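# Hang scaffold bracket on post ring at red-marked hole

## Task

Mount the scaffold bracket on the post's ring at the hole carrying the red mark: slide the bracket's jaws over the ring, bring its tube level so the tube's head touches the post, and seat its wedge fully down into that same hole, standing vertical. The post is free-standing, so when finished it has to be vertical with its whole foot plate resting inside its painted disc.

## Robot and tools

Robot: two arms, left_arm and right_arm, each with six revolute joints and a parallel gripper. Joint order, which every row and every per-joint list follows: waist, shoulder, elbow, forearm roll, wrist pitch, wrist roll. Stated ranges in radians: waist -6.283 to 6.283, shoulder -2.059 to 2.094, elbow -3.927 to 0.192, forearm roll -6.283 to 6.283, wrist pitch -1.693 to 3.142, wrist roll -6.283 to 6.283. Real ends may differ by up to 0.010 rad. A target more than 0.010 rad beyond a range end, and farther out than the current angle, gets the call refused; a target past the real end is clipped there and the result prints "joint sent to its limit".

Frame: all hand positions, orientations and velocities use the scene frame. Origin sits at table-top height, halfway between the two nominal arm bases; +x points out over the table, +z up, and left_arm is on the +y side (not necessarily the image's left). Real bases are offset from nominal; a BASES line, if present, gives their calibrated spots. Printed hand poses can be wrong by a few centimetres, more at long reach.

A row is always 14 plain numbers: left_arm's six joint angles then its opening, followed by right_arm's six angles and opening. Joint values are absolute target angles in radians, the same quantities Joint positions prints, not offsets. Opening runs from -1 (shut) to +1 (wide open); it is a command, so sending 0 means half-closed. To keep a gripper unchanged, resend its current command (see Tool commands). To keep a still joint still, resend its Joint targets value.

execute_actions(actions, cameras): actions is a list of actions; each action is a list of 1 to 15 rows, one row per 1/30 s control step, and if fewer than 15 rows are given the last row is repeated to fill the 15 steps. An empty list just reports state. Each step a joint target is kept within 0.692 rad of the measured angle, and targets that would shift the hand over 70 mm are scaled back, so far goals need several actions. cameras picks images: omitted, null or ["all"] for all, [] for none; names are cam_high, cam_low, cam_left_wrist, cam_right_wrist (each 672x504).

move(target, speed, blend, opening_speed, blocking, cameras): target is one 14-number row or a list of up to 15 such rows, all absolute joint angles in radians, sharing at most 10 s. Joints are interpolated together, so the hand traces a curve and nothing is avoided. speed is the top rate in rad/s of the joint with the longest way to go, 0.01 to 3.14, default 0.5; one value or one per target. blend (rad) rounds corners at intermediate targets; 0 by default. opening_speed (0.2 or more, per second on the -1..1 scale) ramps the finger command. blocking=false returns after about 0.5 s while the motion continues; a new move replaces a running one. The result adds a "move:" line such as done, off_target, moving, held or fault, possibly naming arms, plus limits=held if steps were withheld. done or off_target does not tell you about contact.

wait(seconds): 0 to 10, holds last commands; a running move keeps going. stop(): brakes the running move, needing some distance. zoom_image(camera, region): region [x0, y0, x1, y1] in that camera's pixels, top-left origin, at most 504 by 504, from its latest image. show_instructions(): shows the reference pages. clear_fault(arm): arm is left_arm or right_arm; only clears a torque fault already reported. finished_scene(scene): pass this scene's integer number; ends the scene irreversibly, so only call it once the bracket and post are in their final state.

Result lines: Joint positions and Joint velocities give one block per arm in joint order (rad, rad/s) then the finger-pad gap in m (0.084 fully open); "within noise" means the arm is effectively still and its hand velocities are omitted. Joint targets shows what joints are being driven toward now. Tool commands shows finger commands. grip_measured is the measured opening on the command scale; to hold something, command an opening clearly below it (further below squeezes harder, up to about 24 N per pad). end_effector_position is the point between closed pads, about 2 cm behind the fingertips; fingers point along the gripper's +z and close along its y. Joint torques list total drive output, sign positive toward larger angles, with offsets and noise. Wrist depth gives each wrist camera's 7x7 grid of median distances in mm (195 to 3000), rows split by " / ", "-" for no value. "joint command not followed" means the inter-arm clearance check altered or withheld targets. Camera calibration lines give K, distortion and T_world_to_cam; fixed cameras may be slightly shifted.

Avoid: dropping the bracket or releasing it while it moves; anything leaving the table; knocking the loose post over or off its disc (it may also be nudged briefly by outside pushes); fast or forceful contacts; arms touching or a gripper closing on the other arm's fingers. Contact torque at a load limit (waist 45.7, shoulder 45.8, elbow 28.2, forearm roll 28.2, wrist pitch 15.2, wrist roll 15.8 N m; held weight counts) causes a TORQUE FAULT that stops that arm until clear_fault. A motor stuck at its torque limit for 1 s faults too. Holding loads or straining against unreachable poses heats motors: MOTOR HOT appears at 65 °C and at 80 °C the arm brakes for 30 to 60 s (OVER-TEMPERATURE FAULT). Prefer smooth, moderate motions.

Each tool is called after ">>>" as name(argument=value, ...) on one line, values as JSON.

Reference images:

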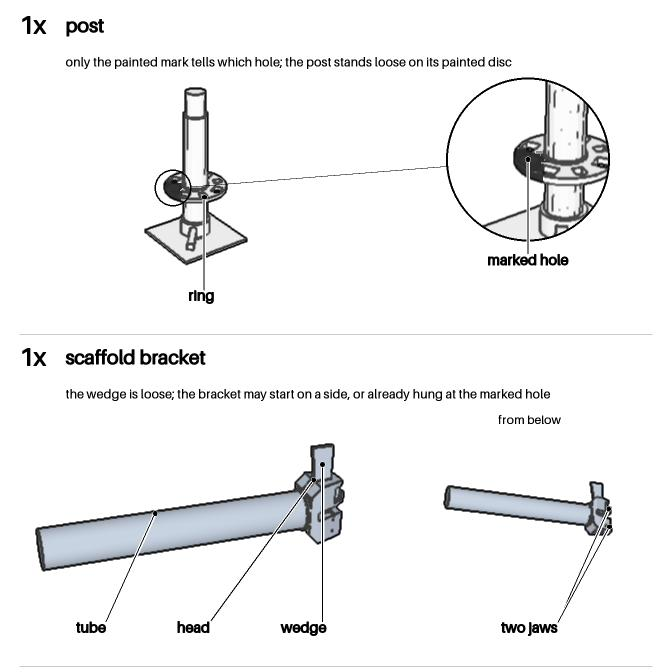

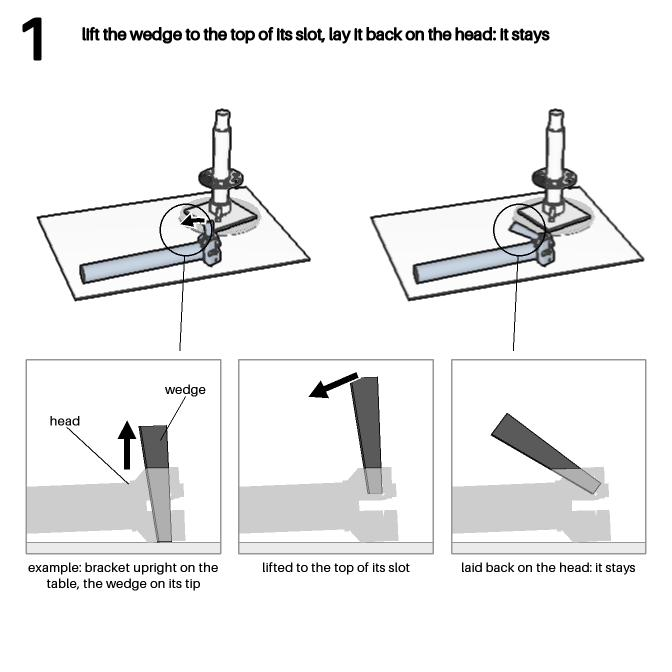

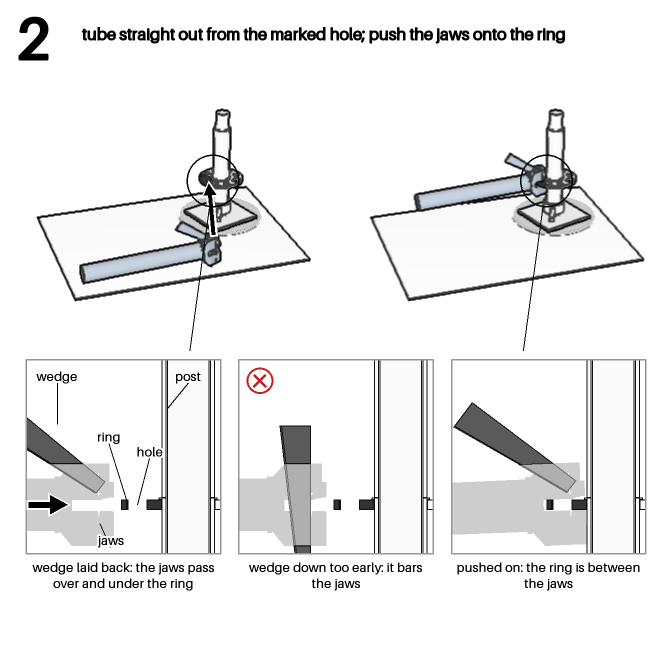

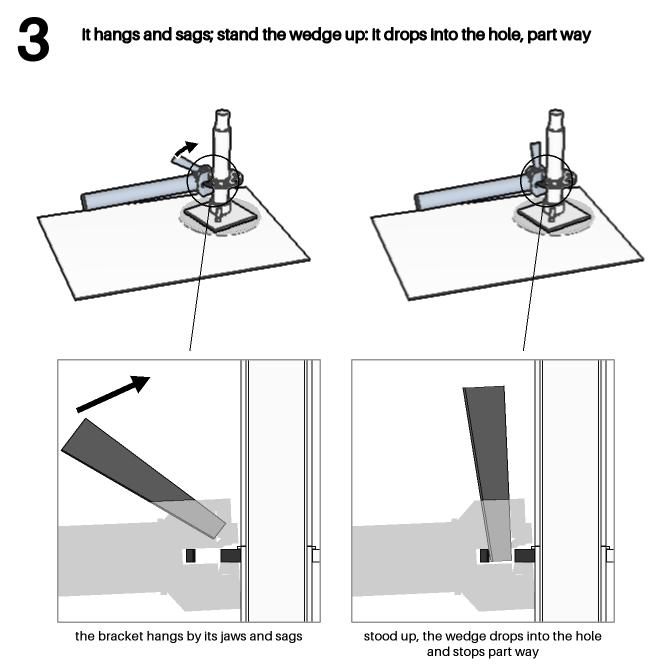

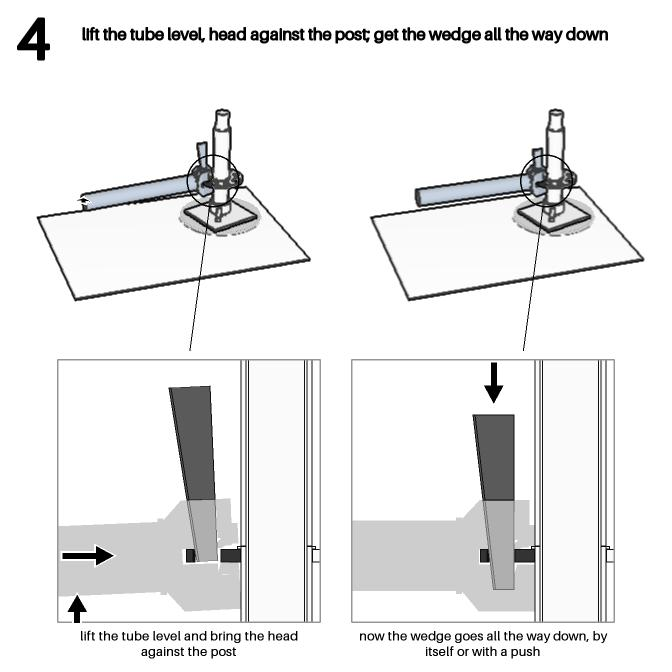

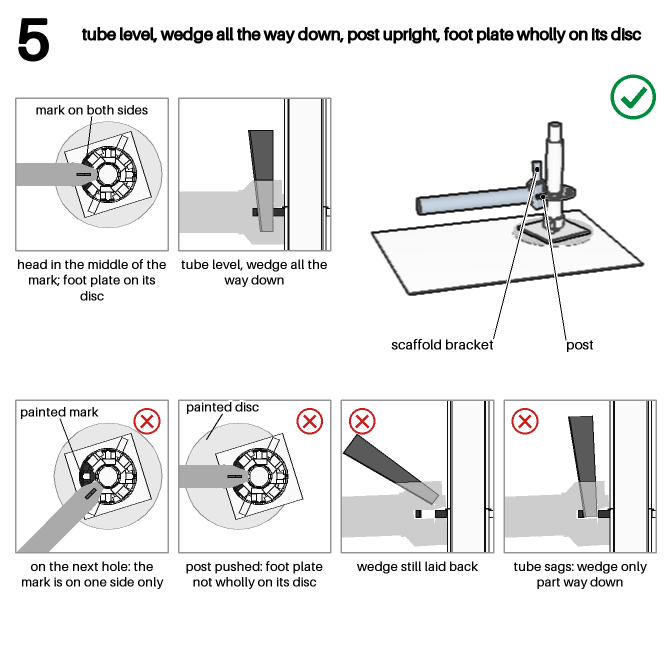

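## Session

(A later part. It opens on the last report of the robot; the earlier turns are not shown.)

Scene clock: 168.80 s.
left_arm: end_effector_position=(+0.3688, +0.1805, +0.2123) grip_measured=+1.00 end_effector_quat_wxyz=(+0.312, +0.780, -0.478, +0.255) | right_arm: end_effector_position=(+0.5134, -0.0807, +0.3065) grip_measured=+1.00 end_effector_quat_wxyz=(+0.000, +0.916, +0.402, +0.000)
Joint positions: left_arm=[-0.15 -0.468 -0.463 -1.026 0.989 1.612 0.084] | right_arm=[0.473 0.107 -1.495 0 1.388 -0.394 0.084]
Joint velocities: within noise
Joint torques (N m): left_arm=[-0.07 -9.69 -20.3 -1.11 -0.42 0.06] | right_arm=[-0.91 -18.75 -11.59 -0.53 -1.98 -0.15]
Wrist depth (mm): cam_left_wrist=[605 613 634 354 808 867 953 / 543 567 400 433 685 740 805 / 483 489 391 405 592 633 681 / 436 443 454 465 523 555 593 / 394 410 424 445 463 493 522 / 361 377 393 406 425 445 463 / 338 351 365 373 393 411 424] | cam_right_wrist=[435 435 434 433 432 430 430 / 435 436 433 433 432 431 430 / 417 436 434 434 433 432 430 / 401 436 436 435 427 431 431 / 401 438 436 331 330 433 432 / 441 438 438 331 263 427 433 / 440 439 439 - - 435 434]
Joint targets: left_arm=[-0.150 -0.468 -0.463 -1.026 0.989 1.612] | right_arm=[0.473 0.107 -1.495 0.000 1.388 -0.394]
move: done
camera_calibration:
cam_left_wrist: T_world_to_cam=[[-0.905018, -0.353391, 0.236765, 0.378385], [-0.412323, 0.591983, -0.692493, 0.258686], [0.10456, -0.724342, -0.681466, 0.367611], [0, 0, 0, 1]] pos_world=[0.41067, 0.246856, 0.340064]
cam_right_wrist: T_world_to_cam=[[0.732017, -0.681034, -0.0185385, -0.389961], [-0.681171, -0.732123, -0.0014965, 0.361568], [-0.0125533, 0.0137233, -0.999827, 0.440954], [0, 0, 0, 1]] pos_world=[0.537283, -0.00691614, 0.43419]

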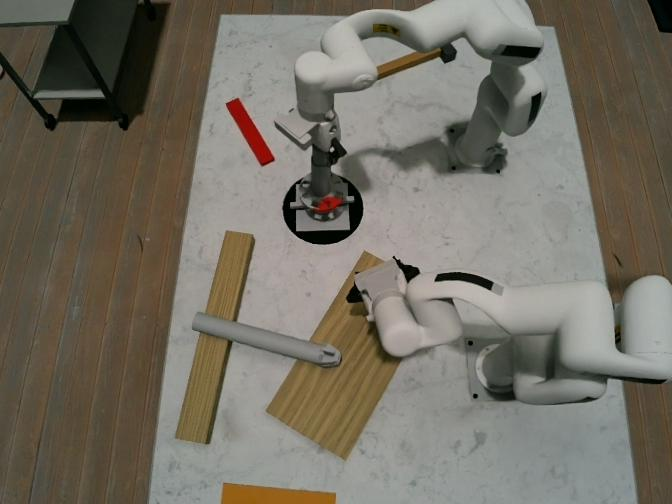

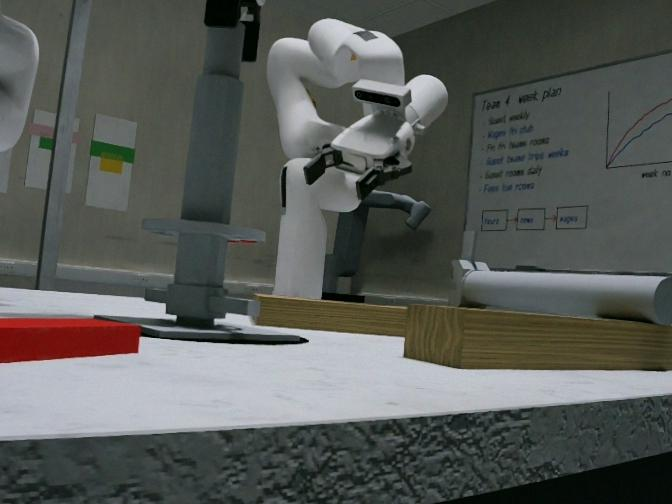

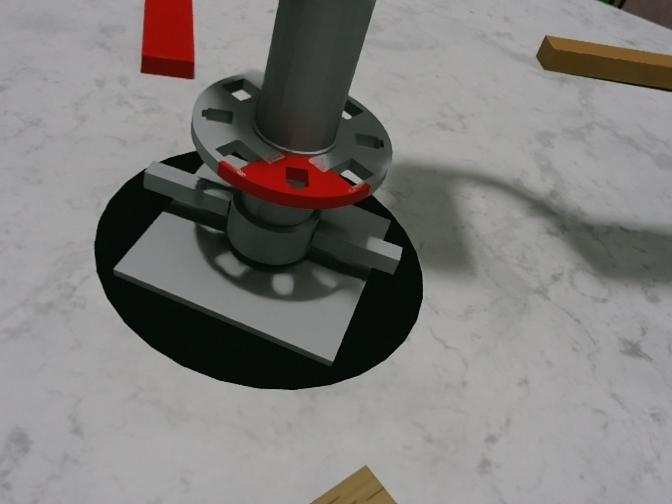

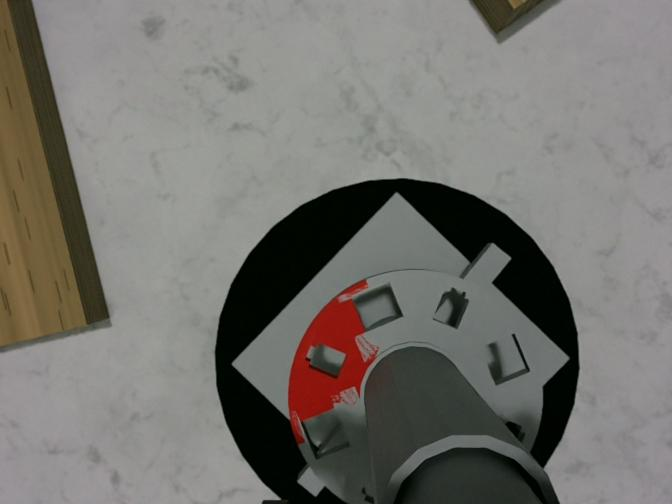

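>>> move(target=[[-0.15,-0.468,-0.463,-1.026,0.989,1.612,1,0.4726,0.16,-1.80,0,1.64,-0.394,1],[-0.086,-0.159,-1.177,0,1.336,-0.05,1,0.1,-0.6,-0.9,0,0.8,0,1]], speed=[0.4,0.8])

Scene clock: 220.53 s.
left_arm: end_effector_position=(+0.4716, +0.3416, +0.3006) grip_measured=+1.00 end_effector_quat_wxyz=(+0.000, +1.000, +0.000, +0.000) | right_arm: end_effector_position=(+0.4999, -0.2677, +0.4417) grip_measured=+1.00 end_effector_quat_wxyz=(-0.010, +0.939, +0.028, +0.343)
Joint positions: left_arm=[-0.086 -0.159 -1.177 0 1.336 -0.05 0.084] | right_arm=[0.1 -0.6 -0.9 0 0.8 0 0.084]
Joint velocities: within noise
Joint torques (N m): left_arm=[0.53 -15.81 -21.77 0.29 -1.1 -0.22] | right_arm=[-1 -7.66 -11.69 -0.19 -3.36 -0.02]
Wrist depth (mm): cam_left_wrist=[430 429 428 428 332 429 428 / 430 429 429 428 333 428 428 / 431 392 391 429 334 428 428 / 431 392 392 391 337 429 428 / 392 393 392 334 392 391 429 / 393 393 393 316 392 391 392 / 394 394 393 393 393 392 392] | cam_right_wrist=[2363 2363 2351 2259 2328 2320 2323 / 2152 2130 2149 2055 2089 2112 2057 / 1905 1895 1880 1891 1875 1878 1869 / 1745 1741 1731 1726 1719 1739 1722 / 704 705 701 698 698 695 695 / 605 654 655 653 648 629 634 / 602 602 600 593 585 597 596]
Joint targets: left_arm=[-0.086 -0.159 -1.177 0.000 1.336 -0.050] | right_arm=[0.100 -0.600 -0.900 0.000 0.800 0.000]
move: done
camera_calibration:
cam_left_wrist: T_world_to_cam=[[0.00044035, -0.999973, -0.00730884, 0.374674], [-0.999981, -0.000485146, 0.00612846, 0.536251], [-0.00613184, 0.00730601, -0.999955, 0.431753], [0, 0, 0, 1]] pos_world=[0.538723, 0.371769, 0.431186]
cam_right_wrist: T_world_to_cam=[[0.0681022, -0.997521, -0.0177197, -0.258172], [-0.762735, -0.0406077, -0.645435, 0.726045], [0.643116, 0.057471, -0.76361, 0.158119], [0, 0, 0, 1]] pos_world=[0.469673, -0.237136, 0.584782]

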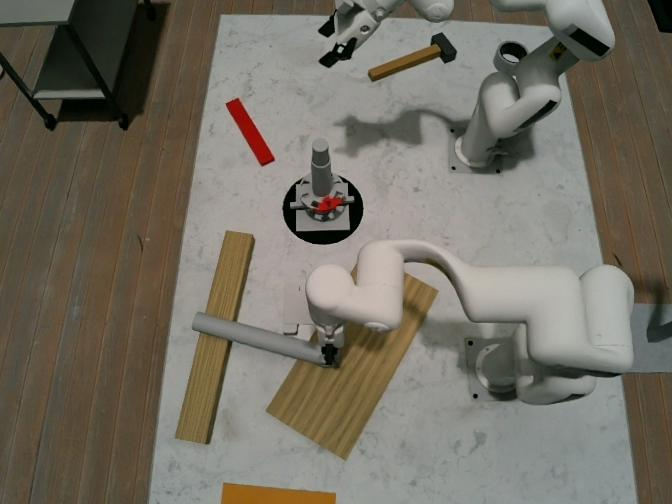

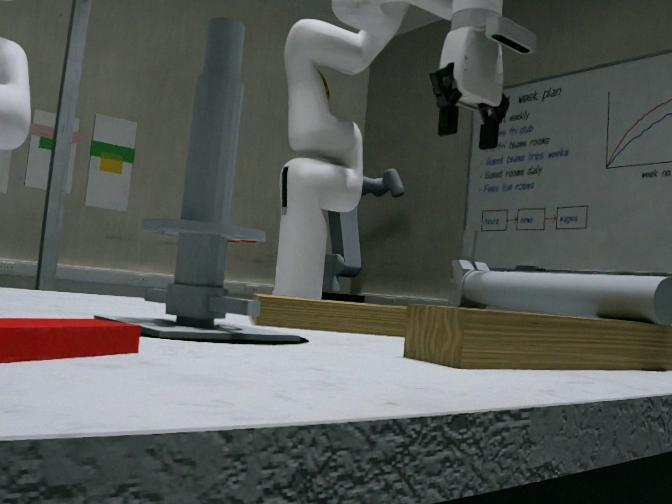

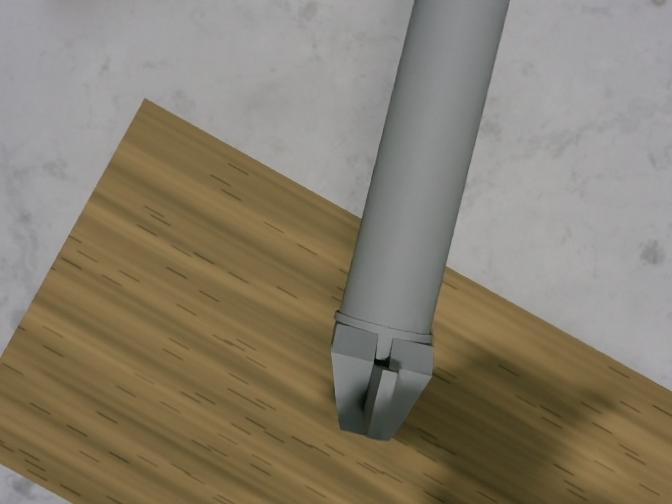

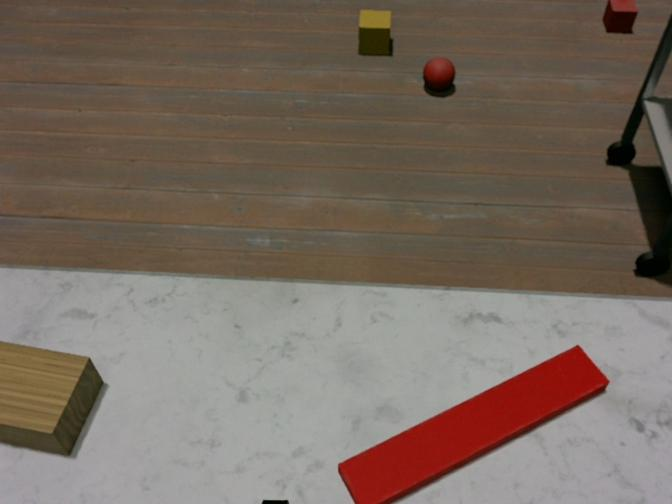

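>>> move(target=[[-0.086,0.212,-1.4695,0,1.257,0.182,1,0.0,-0.6,-0.681,0,0.5,0,-1],[-0.086,0.405,-1.210,0,0.805,0.182,1,0.0,-0.6,-0.681,0,0.5,0,-1]], speed=[0.5,0.25])

>>> zoom_image(camera="cam_low", region=[400, 150, 672, 354])

Scene clock: 246.07 s.
left_arm: end_effector_position=(+0.5744, +0.3366, +0.0745) grip_measured=+1.00 end_effector_quat_wxyz=(+0.000, +0.993, -0.115, +0.000) | right_arm: end_effector_position=(+0.5145, -0.3133, +0.3833) grip_measured=-1.00 end_effector_quat_wxyz=(+0.008, +0.925, -0.018, +0.381)
Joint positions: left_arm=[-0.086 0.405 -1.21 0 0.805 0.182 0.084] | right_arm=[0 -0.6 -0.681 0 0.5 0 0]
Joint velocities: within noise
Joint torques (N m): left_arm=[-0.03 -25.28 -18.53 -0.3 -1.5 0.23] | right_arm=[-0.62 -7.57 -12.13 -0.31 -3.2 -0.11]
Wrist depth (mm): cam_left_wrist=[203 202 203 - - - - / 203 203 203 - - - - / 203 203 203 - - - - / 203 203 203 - - - - / 204 203 203 - - - - / 204 204 203 - - - - / 204 204 204 - - - -] | cam_right_wrist=[2596 2579 2571 2577 2532 2529 2542 / 2254 2278 2206 2174 2261 2257 1752 / 1979 1963 1973 1953 1952 1918 1588 / 1795 1781 1776 1782 1774 1765 1713 / 667 666 663 663 662 660 659 / 615 613 614 612 597 594 594 / 557 557 557 535 548 554 552]
Joint targets: left_arm=[-0.086 0.405 -1.210 0.000 0.805 0.182] | right_arm=[0.000 -0.600 -0.681 0.000 0.500 0.000]
move: done
camera_calibration:
cam_left_wrist: T_world_to_cam=[[-0.229387, -0.973307, -0.00739843, 0.491046], [-0.973326, 0.229345, 0.00612084, 0.547858], [-0.00426066, 0.00860513, -0.999954, 0.204815], [0, 0, 0, 1]] pos_world=[0.646757, 0.350528, 0.205086]
cam_right_wrist: T_world_to_cam=[[-0.030452, -0.999391, -0.0170569, -0.255858], [-0.708265, 0.0336162, -0.705146, 0.715724], [0.70529, -0.00939234, -0.708857, 0.0328613], [0, 0, 0, 1]] pos_world=[0.475954, -0.279453, 0.52362]

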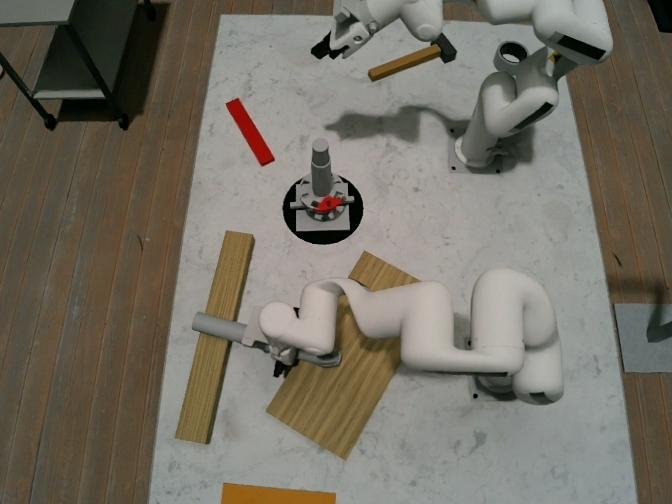

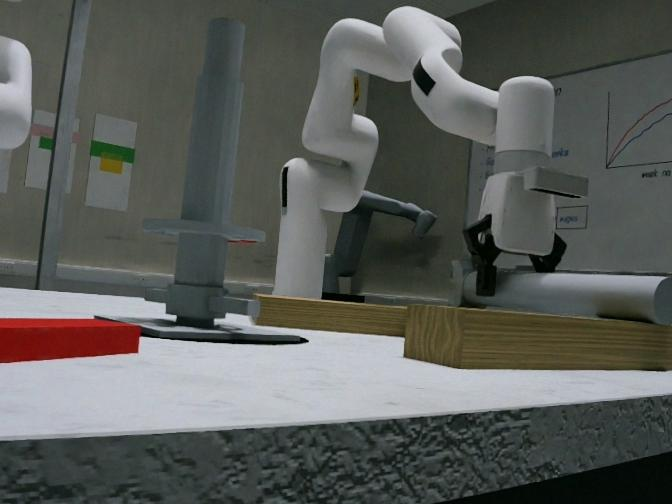

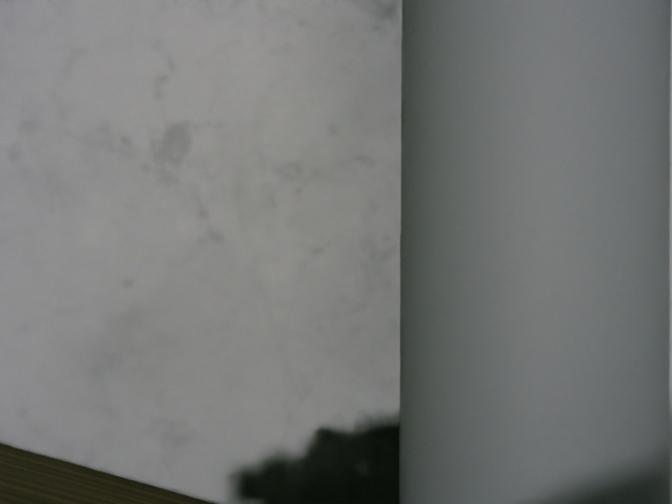

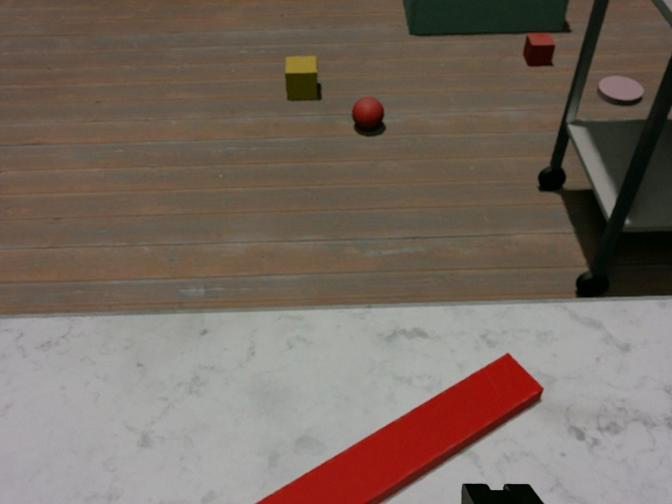

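Scaled by 1.853 from the camera's 672x504 image, which has a finer 960x720 frame.

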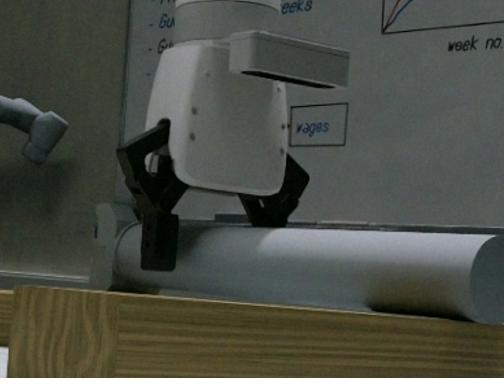

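>>> move(target=[[-0.086,0.405,-1.210,0,0.805,0.182,-1,0.0,-0.6,-0.681,0,0.5,0,-1],[-0.086,0.212,-1.4695,0,1.257,0.182,-1,0.0,-0.6,-0.681,0,0.5,0,-1]], speed=[0.5,0.15], opening_speed=1, cameras=["cam_high","cam_low"])

Scene clock: 256.57 s.
left_arm: end_effector_position=(+0.5746, +0.3366, +0.2505) grip_measured=+0.09 end_effector_quat_wxyz=(+0.000, +0.993, -0.115, +0.000) | right_arm: end_effector_position=(+0.5145, -0.3133, +0.3833) grip_measured=-1.00 end_effector_quat_wxyz=(+0.008, +0.925, -0.018, +0.381)
Joint positions: left_arm=[-0.086 0.212 -1.469 0 1.257 0.182 0.048] | right_arm=[0 -0.6 -0.681 0 0.5 0 0]
Joint velocities: within noise
Joint torques (N m): left_arm=[-0.41 -33.04 -30.96 -0.16 -2.52 0.21] | right_arm=[-0.26 -7.26 -12.17 -0.27 -3.07 -0.17]
Wrist depth (mm): cam_left_wrist=[331 331 331 330 203 330 330 / 334 355 373 - - 377 377 / 380 379 378 - - 377 378 / 380 380 379 - - 378 378 / 379 379 379 - - 378 378 / 380 341 342 - - 379 378 / 381 342 - - - - 379] | cam_right_wrist=[2590 2599 2564 2581 2535 2497 2520 / 2281 2268 2203 2167 2240 2243 1763 / 1955 1959 1955 1956 1952 1924 1585 / 1792 1776 1787 1790 1784 1772 1724 / 668 665 665 662 661 660 659 / 616 614 612 613 595 595 594 / 557 557 557 536 547 553 552]
Joint targets: left_arm=[-0.086 0.212 -1.469 0.000 1.257 0.182] | right_arm=[0.000 -0.600 -0.681 0.000 0.500 0.000]
move: done
Images, in order (width x height): cam_high 672x504, cam_low 672x504.

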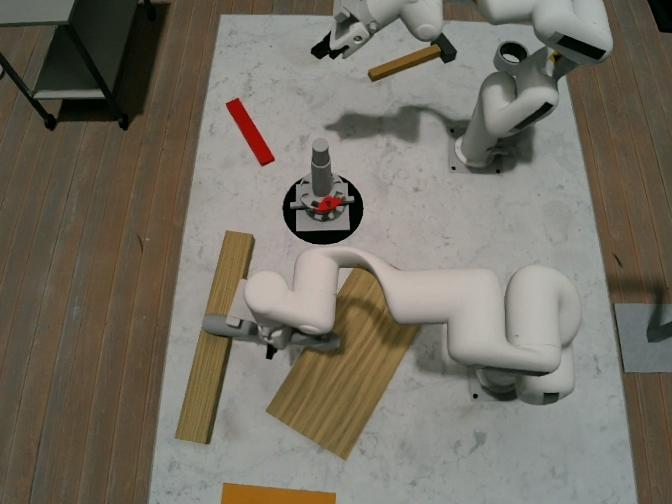

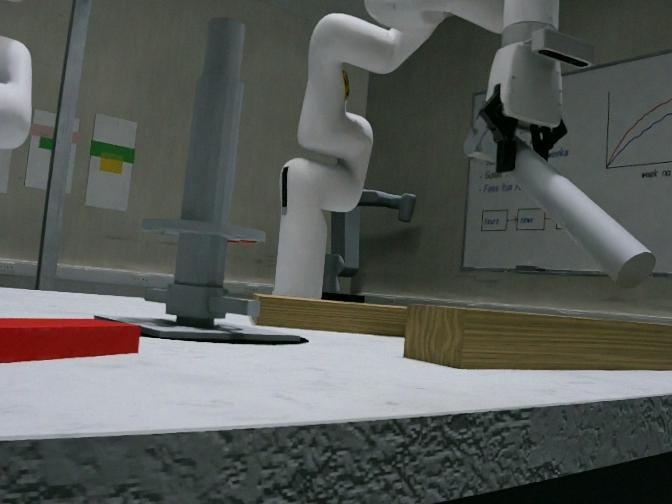

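>>> move(target=[[-0.086,0.405,-1.210,0,0.805,0.182,-1,0.0,-0.6,-0.681,0,0.5,0,-1],[-0.086,0.405,-1.210,0,0.805,0.182,0.5,0.0,-0.6,-0.681,0,0.5,0,-1],[-0.086,0.465,-1.3038,0,0.8387,0.182,0.5,0.0,-0.6,-0.681,0,0.5,0,-1]], speed=[0.15,0.1,0.1], opening_speed=1, cameras=["cam_high","cam_low"])

>>> zoom_image(camera="cam_low", region=[400, 150, 672, 354])

Scene clock: 272.80 s.
left_arm: end_effector_position=(+0.5945, +0.3356, +0.0746) grip_measured=+0.49 end_effector_quat_wxyz=(+0.000, +0.993, -0.115, +0.000) | right_arm: end_effector_position=(+0.5145, -0.3133, +0.3833) grip_measured=-1.00 end_effector_quat_wxyz=(+0.008, +0.925, -0.018, +0.381)
Joint positions: left_arm=[-0.086 0.465 -1.304 0 0.839 0.182 0.065] | right_arm=[0 -0.6 -0.681 0 0.5 0 0]
Joint velocities: within noise
Joint torques (N m): left_arm=[0.33 -25.61 -19.85 -0.43 -1.2 0.16] | right_arm=[-0.22 -7.28 -12.25 -0.23 -3.01 -0.15]
Wrist depth (mm): cam_left_wrist=[203 202 202 - - - - / 203 203 203 - - - - / 203 203 203 - - - - / 203 203 203 - - - - / 203 203 203 - - - - / 203 204 203 - - - - / 204 204 204 - - - -] | cam_right_wrist=[2622 2601 2559 2566 2527 2508 2553 / 2288 2281 2207 2155 2236 2231 1774 / 1965 1972 1966 1943 1958 1925 1602 / 1789 1785 1787 1771 1772 1781 1723 / 668 666 664 664 664 661 660 / 616 615 613 613 595 594 594 / 558 558 555 536 547 553 552]
Joint targets: left_arm=[-0.086 0.465 -1.304 0.000 0.839 0.182] | right_arm=[0.000 -0.600 -0.681 0.000 0.500 0.000]
move: done
Images, in order (width x height): cam_high 672x504, cam_low 672x504.

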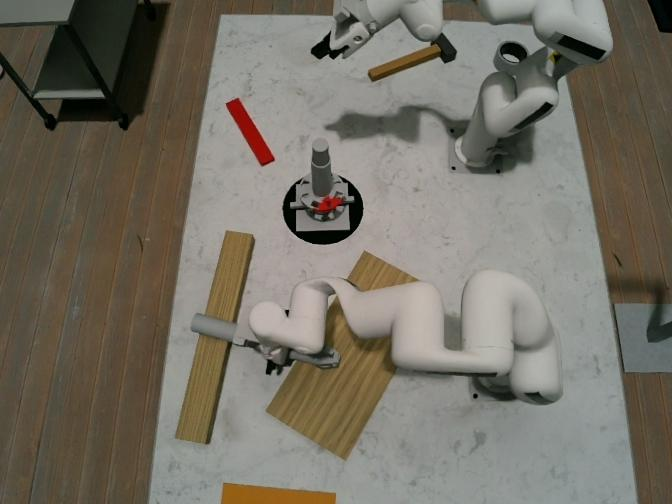

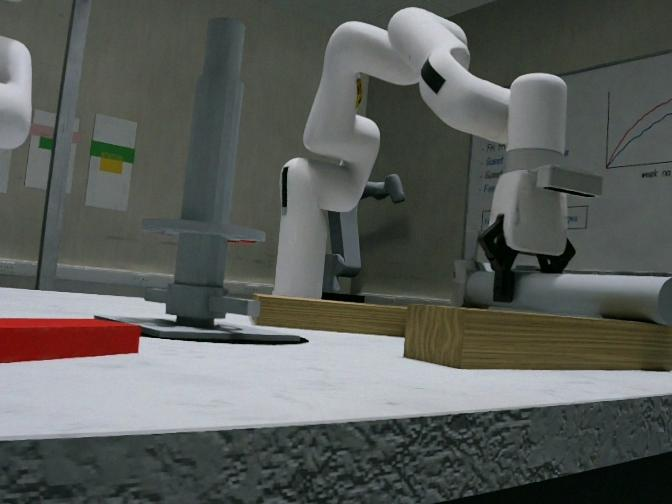

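Scaled by 1.853 from the camera's 672x504 image, which has a finer 960x720 frame.

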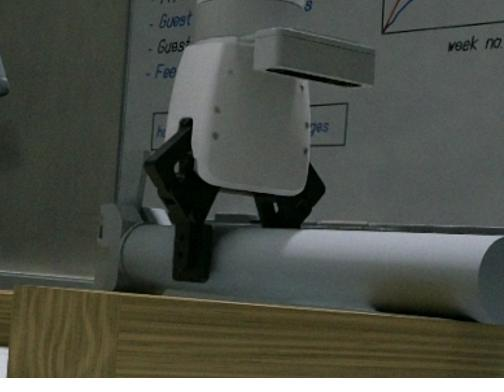

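>>> move(target=[[-0.086,0.465,-1.3038,0,0.8387,0.182,-1,0.0,-0.6,-0.681,0,0.5,0,-1],[-0.086,0.286,-1.5687,0,1.282,0.182,-1,0.0,-0.6,-0.681,0,0.5,0,-1]], speed=[0.15,0.15], opening_speed=1, cameras=["cam_low","cam_high"])

Scene clock: 282.37 s.
left_arm: end_effector_position=(+0.5947, +0.3356, +0.2503) grip_measured=+0.09 end_effector_quat_wxyz=(+0.000, +0.993, -0.115, +0.000) | right_arm: end_effector_position=(+0.5145, -0.3133, +0.3833) grip_measured=-1.00 end_effector_quat_wxyz=(+0.008, +0.925, -0.018, +0.381)
Joint positions: left_arm=[-0.086 0.286 -1.569 0 1.282 0.182 0.048] | right_arm=[0 -0.6 -0.681 0 0.5 0 0]
Joint velocities: within noise
Joint torques (N m): left_arm=[-0.36 -34.28 -30.76 -0.32 -2.2 -0.14] | right_arm=[-0.15 -7.29 -12.16 -0.23 -3.12 -0.13]
Wrist depth (mm): cam_left_wrist=[331 331 - - - - 329 / 331 331 - - - - 376 / 379 379 - - - - 377 / 379 379 - - - - 378 / 380 379 - - - - 378 / 381 341 - - - - 378 / 380 342 - - - - 379] | cam_right_wrist=[2573 2561 2547 2566 2527 2520 2517 / 2289 2270 2217 2172 2259 2274 1760 / 1969 1976 1975 1959 1959 1917 1578 / 1785 1798 1765 1786 1777 1779 1709 / 667 669 665 663 661 660 658 / 616 615 614 612 596 595 596 / 557 557 557 537 547 554 552]
Joint targets: left_arm=[-0.086 0.286 -1.569 0.000 1.282 0.182] | right_arm=[0.000 -0.600 -0.681 0.000 0.500 0.000]
move: done
Images, in order (width x height): cam_high 672x504, cam_low 672x504.

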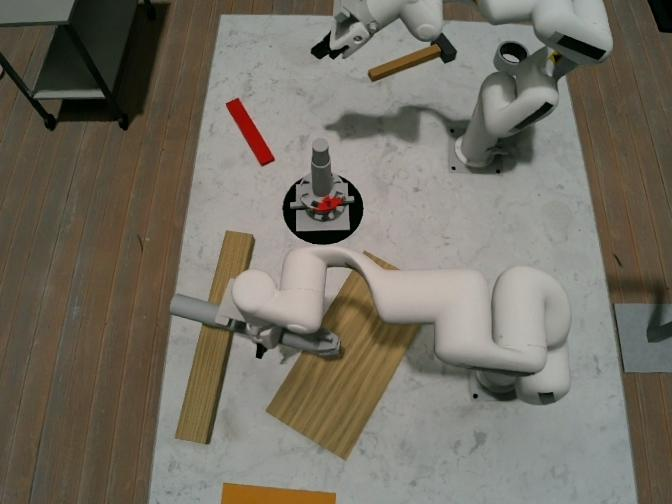

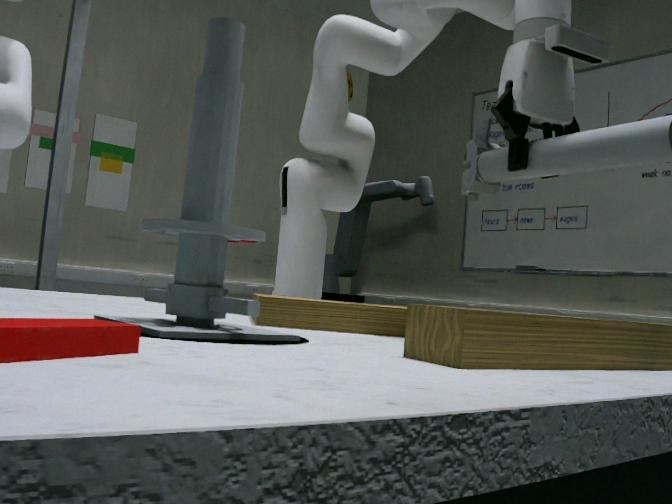

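>>> move(target=[-0.999,0.002,-1.064,0,1.0615,-4.10,-1,0.0,-0.6,-0.681,0,0.5,0,-1], speed=0.8)

Scene clock: 293.77 s.
left_arm: end_effector_position=(+0.3042, -0.0201, +0.2008) grip_measured=+0.09 end_effector_quat_wxyz=(+0.000, +0.002, +1.000, +0.000) | right_arm: end_effector_position=(+0.5145, -0.3133, +0.3833) grip_measured=-1.00 end_effector_quat_wxyz=(+0.008, +0.925, -0.018, +0.381)
Joint positions: left_arm=[-0.999 0.002 -1.064 0 1.062 -4.1 0.048] | right_arm=[0 -0.6 -0.681 0 0.5 0 0]
Joint velocities: within noise
Joint torques (N m): left_arm=[-0.35 -26.87 -28.84 -0.08 -2.32 -0.03] | right_arm=[-0.27 -7.38 -12.21 -0.27 -3.11 -0.19]
Wrist depth (mm): cam_left_wrist=[329 330 - - - - 328 / 330 330 - - - - 328 / 330 330 - - - - 328 / 331 330 - - - - 329 / 331 330 - - - - 329 / 330 330 - - - - 329 / 331 331 - - - - 325] | cam_right_wrist=[2573 2578 2575 2585 2528 2531 2517 / 2267 2273 2232 2173 2268 2244 1765 / 1974 1983 1978 1972 1951 1924 1593 / 1785 1793 1777 1789 1773 1763 1722 / 668 668 665 662 664 661 658 / 616 615 613 610 595 594 593 / 558 556 558 536 548 553 551]
Joint targets: left_arm=[-0.999 0.002 -1.064 0.000 1.061 -4.100] | right_arm=[0.000 -0.600 -0.681 0.000 0.500 0.000]
move: done
camera_calibration:
cam_left_wrist: T_world_to_cam=[[0.00416386, 0.999961, -0.00777982, 0.0514631], [0.999971, -0.0041144, 0.00636265, -0.239193], [0.00633039, -0.00780609, -0.999949, 0.329479], [0, 0, 0, 1]] pos_world=[0.236886, -0.0498733, 0.331385]
cam_right_wrist: T_world_to_cam=[[-0.030452, -0.999391, -0.0170569, -0.255858], [-0.708265, 0.0336162, -0.705146, 0.715724], [0.70529, -0.00939234, -0.708857, 0.0328613], [0, 0, 0, 1]] pos_world=[0.475954, -0.279453, 0.52362]

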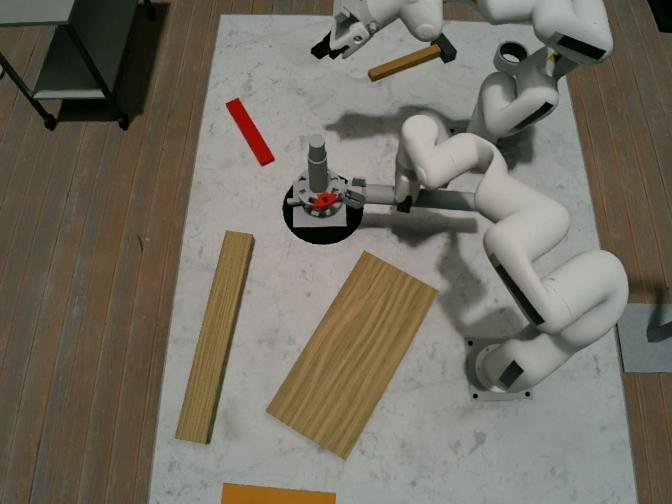

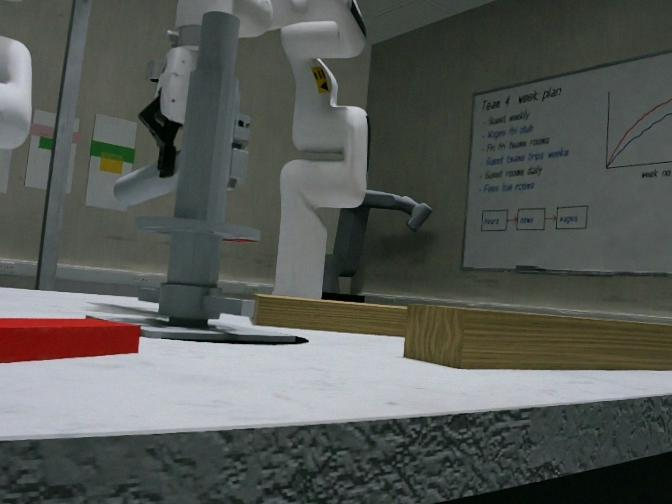

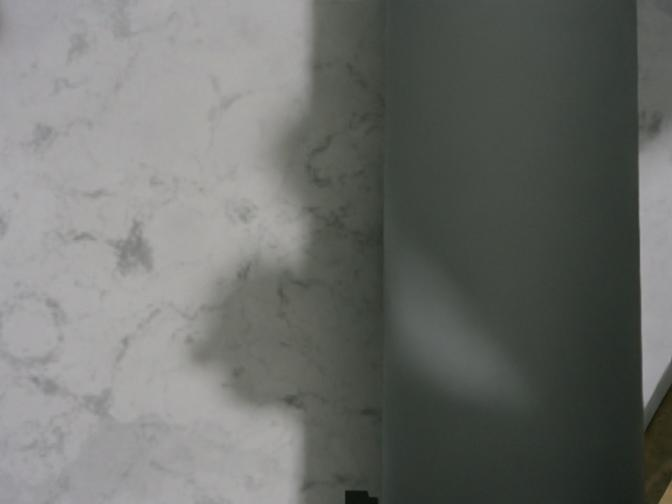

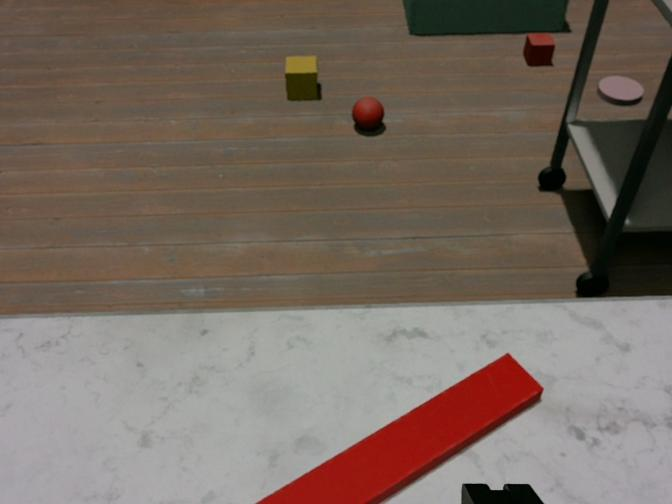

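>>> move(target=[[-1.107,-0.0997,-0.9496,0,1.049,-4.211,-1,0.0,-0.6,-0.681,0,0.5,0,-1],[-1.107,0.186,-0.785,0,0.599,-4.211,-1,0.0,-0.6,-0.681,0,0.5,0,-1]], speed=[0.15,0.15])

>>> zoom_image(camera="cam_low", region=[50, 150, 350, 375])

Scene clock: 308.93 s.
left_arm: end_effector_position=(+0.2475, -0.0215, +0.0461) grip_measured=+0.09 end_effector_quat_wxyz=(+0.000, +0.000, +1.000, +0.000) | right_arm: end_effector_position=(+0.5145, -0.3133, +0.3833) grip_measured=-1.00 end_effector_quat_wxyz=(+0.008, +0.925, -0.018, +0.381)
Joint positions: left_arm=[-1.107 0.186 -0.785 0 0.599 -4.211 0.048] | right_arm=[0 -0.6 -0.681 0 0.5 0 0]
Joint velocities: within noise
Joint torques (N m): left_arm=[-0.15 -26.42 -23.13 -0.1 -2.34 -0.15] | right_arm=[-0.28 -7.28 -12.14 -0.37 -3.13 -0.18]
Wrist depth (mm): cam_left_wrist=[- - - - - - - / - - - - - - - / - - - - - - - / - - - - - - - / - - - - - - - / - - - - - - - / - - - - - - -] | cam_right_wrist=[2585 2586 2586 2547 2498 2505 2522 / 2274 2264 2212 2176 2246 2245 1777 / 1987 1975 1940 1951 1951 1926 1577 / 1806 1774 1773 1779 1780 1767 1705 / 668 668 664 664 662 660 661 / 616 613 613 612 596 594 592 / 561 557 555 536 548 553 553]
Joint targets: left_arm=[-1.107 0.186 -0.785 0.000 0.599 -4.211] | right_arm=[0.000 -0.600 -0.681 0.000 0.500 0.000]
move: done
camera_calibration:
cam_left_wrist: T_world_to_cam=[[0.00106011, 0.999972, -0.00739968, 0.0525863], [0.999981, -0.00101469, 0.00613906, -0.181414], [0.00613138, -0.00740605, -0.999954, 0.175291], [0, 0, 0, 1]] pos_world=[0.18028, -0.0514707, 0.176786]
cam_right_wrist: T_world_to_cam=[[-0.030452, -0.999391, -0.0170569, -0.255858], [-0.708265, 0.0336162, -0.705146, 0.715724], [0.70529, -0.00939234, -0.708857, 0.0328613], [0, 0, 0, 1]] pos_world=[0.475954, -0.279453, 0.52362]

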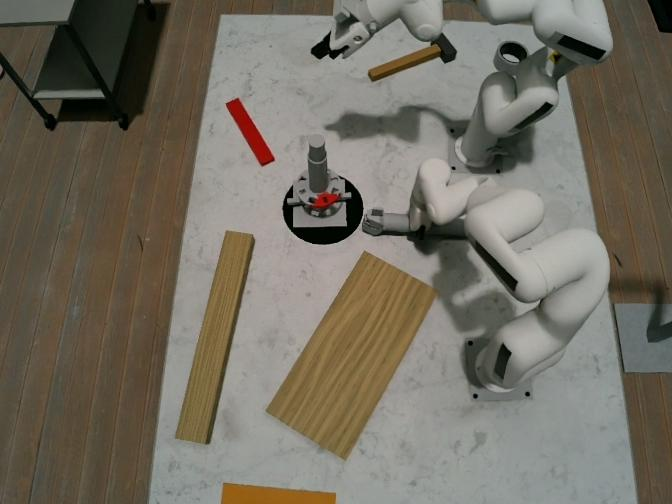

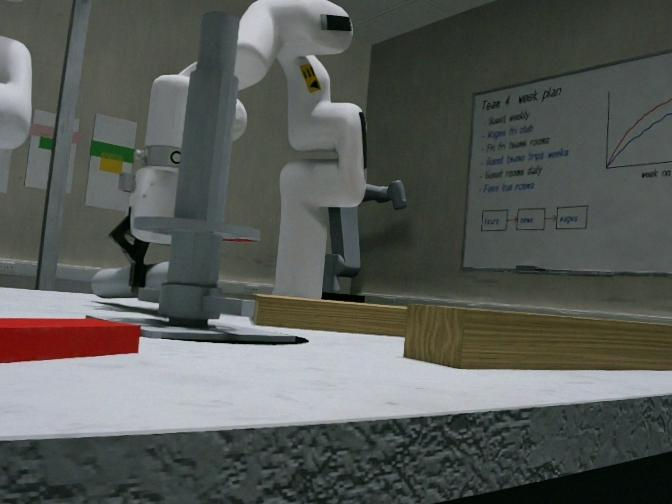

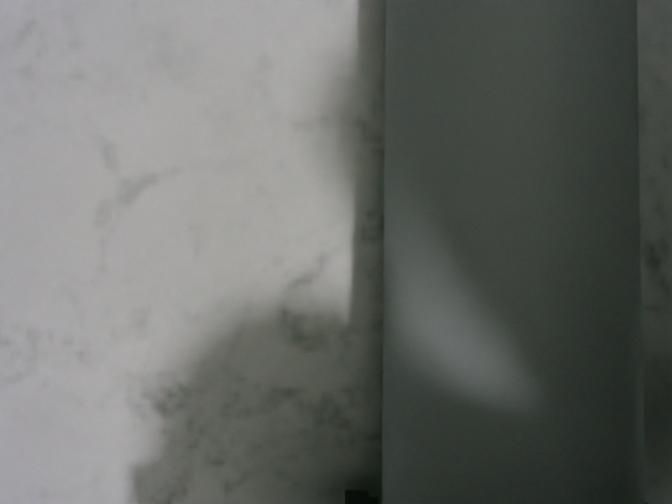

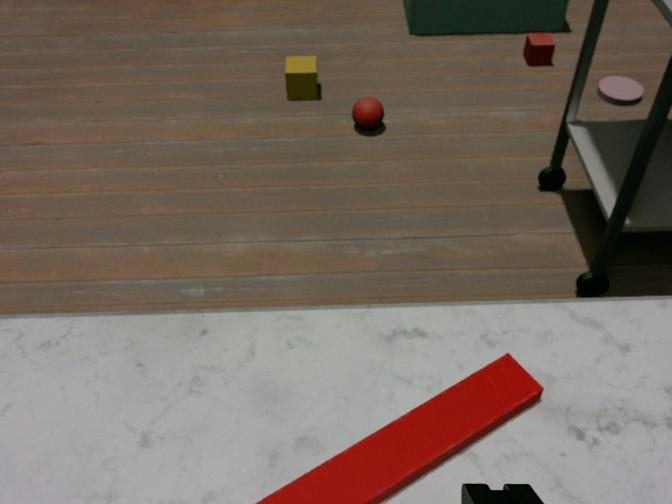

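Scaled by 1.680 from the camera's 672x504 image, which has a finer 960x720 frame.

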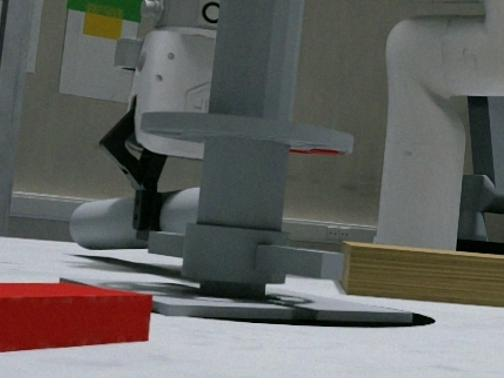

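>>> move(target=[[-1.107,0.196,-0.773,0,0.577,-4.211,-1,0.0,-0.6,-0.681,0,0.5,0,-1],[-1.107,0.196,-0.773,0,0.577,-4.211,0.5,0.0,-0.6,-0.681,0,0.5,0,-1]], speed=[0.02,0.1], opening_speed=0.6, cameras=["cam_high","cam_low"])

>>> zoom_image(camera="cam_high", region=[270, 110, 500, 282])

Scene clock: 318.10 s.
left_arm: end_effector_position=(+0.2463, -0.0191, +0.0394) grip_measured=+0.49 end_effector_quat_wxyz=(+0.000, +0.000, +1.000, +0.000) | right_arm: end_effector_position=(+0.5145, -0.3133, +0.3833) grip_measured=-1.00 end_effector_quat_wxyz=(+0.008, +0.925, -0.018, +0.381)
Joint positions: left_arm=[-1.107 0.196 -0.773 0 0.577 -4.211 0.065] | right_arm=[0 -0.6 -0.681 0 0.5 0 0]
Joint velocities: within noise
Joint torques (N m): left_arm=[0.49 -19.63 -16.22 -0.38 -1.22 0.05] | right_arm=[-0.33 -7.41 -12.11 -0.28 -3.13 -0.23]
Wrist depth (mm): cam_left_wrist=[- - - - - - - / - - - - - - - / - - - - - - - / - - - - - - - / - - - - - - - / - - - - - - - / - - - - - - -] | cam_right_wrist=[2577 2584 2583 2565 2486 2539 2536 / 2283 2269 2228 2171 2263 2258 1771 / 1965 1979 1988 1943 1947 1933 1585 / 1804 1778 1779 1782 1781 1769 1708 / 668 667 665 663 663 660 658 / 615 614 614 612 596 594 592 / 560 557 556 535 549 552 552]
Joint targets: left_arm=[-1.107 0.196 -0.773 0.000 0.577 -4.211] | right_arm=[0.000 -0.600 -0.681 0.000 0.500 0.000]
move: done
Images, in order (width x height): cam_high 672x504, cam_low 672x504.

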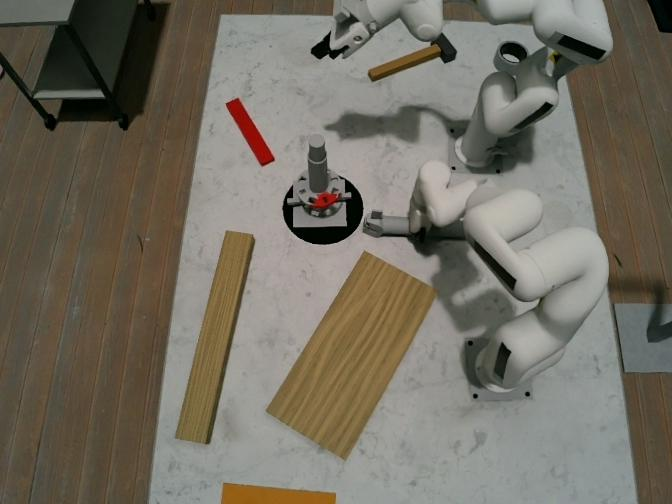

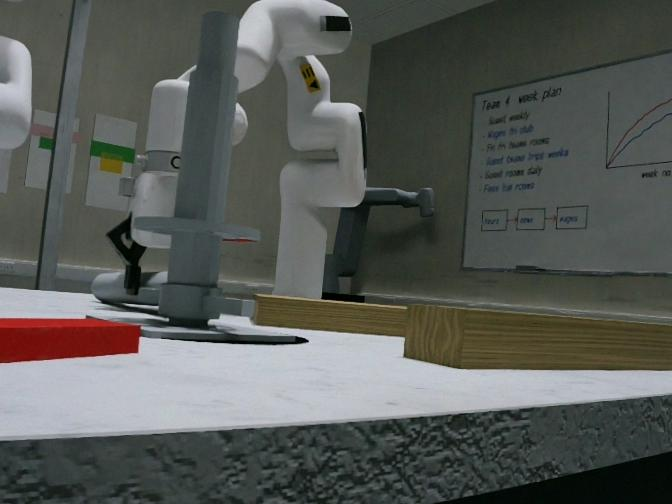

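Scaled by 2.191 from the camera's 672x504 image, which has a finer 960x720 frame.

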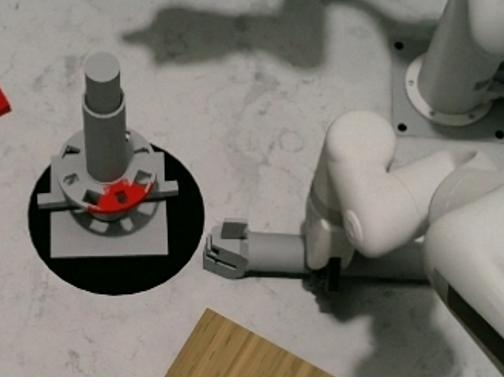

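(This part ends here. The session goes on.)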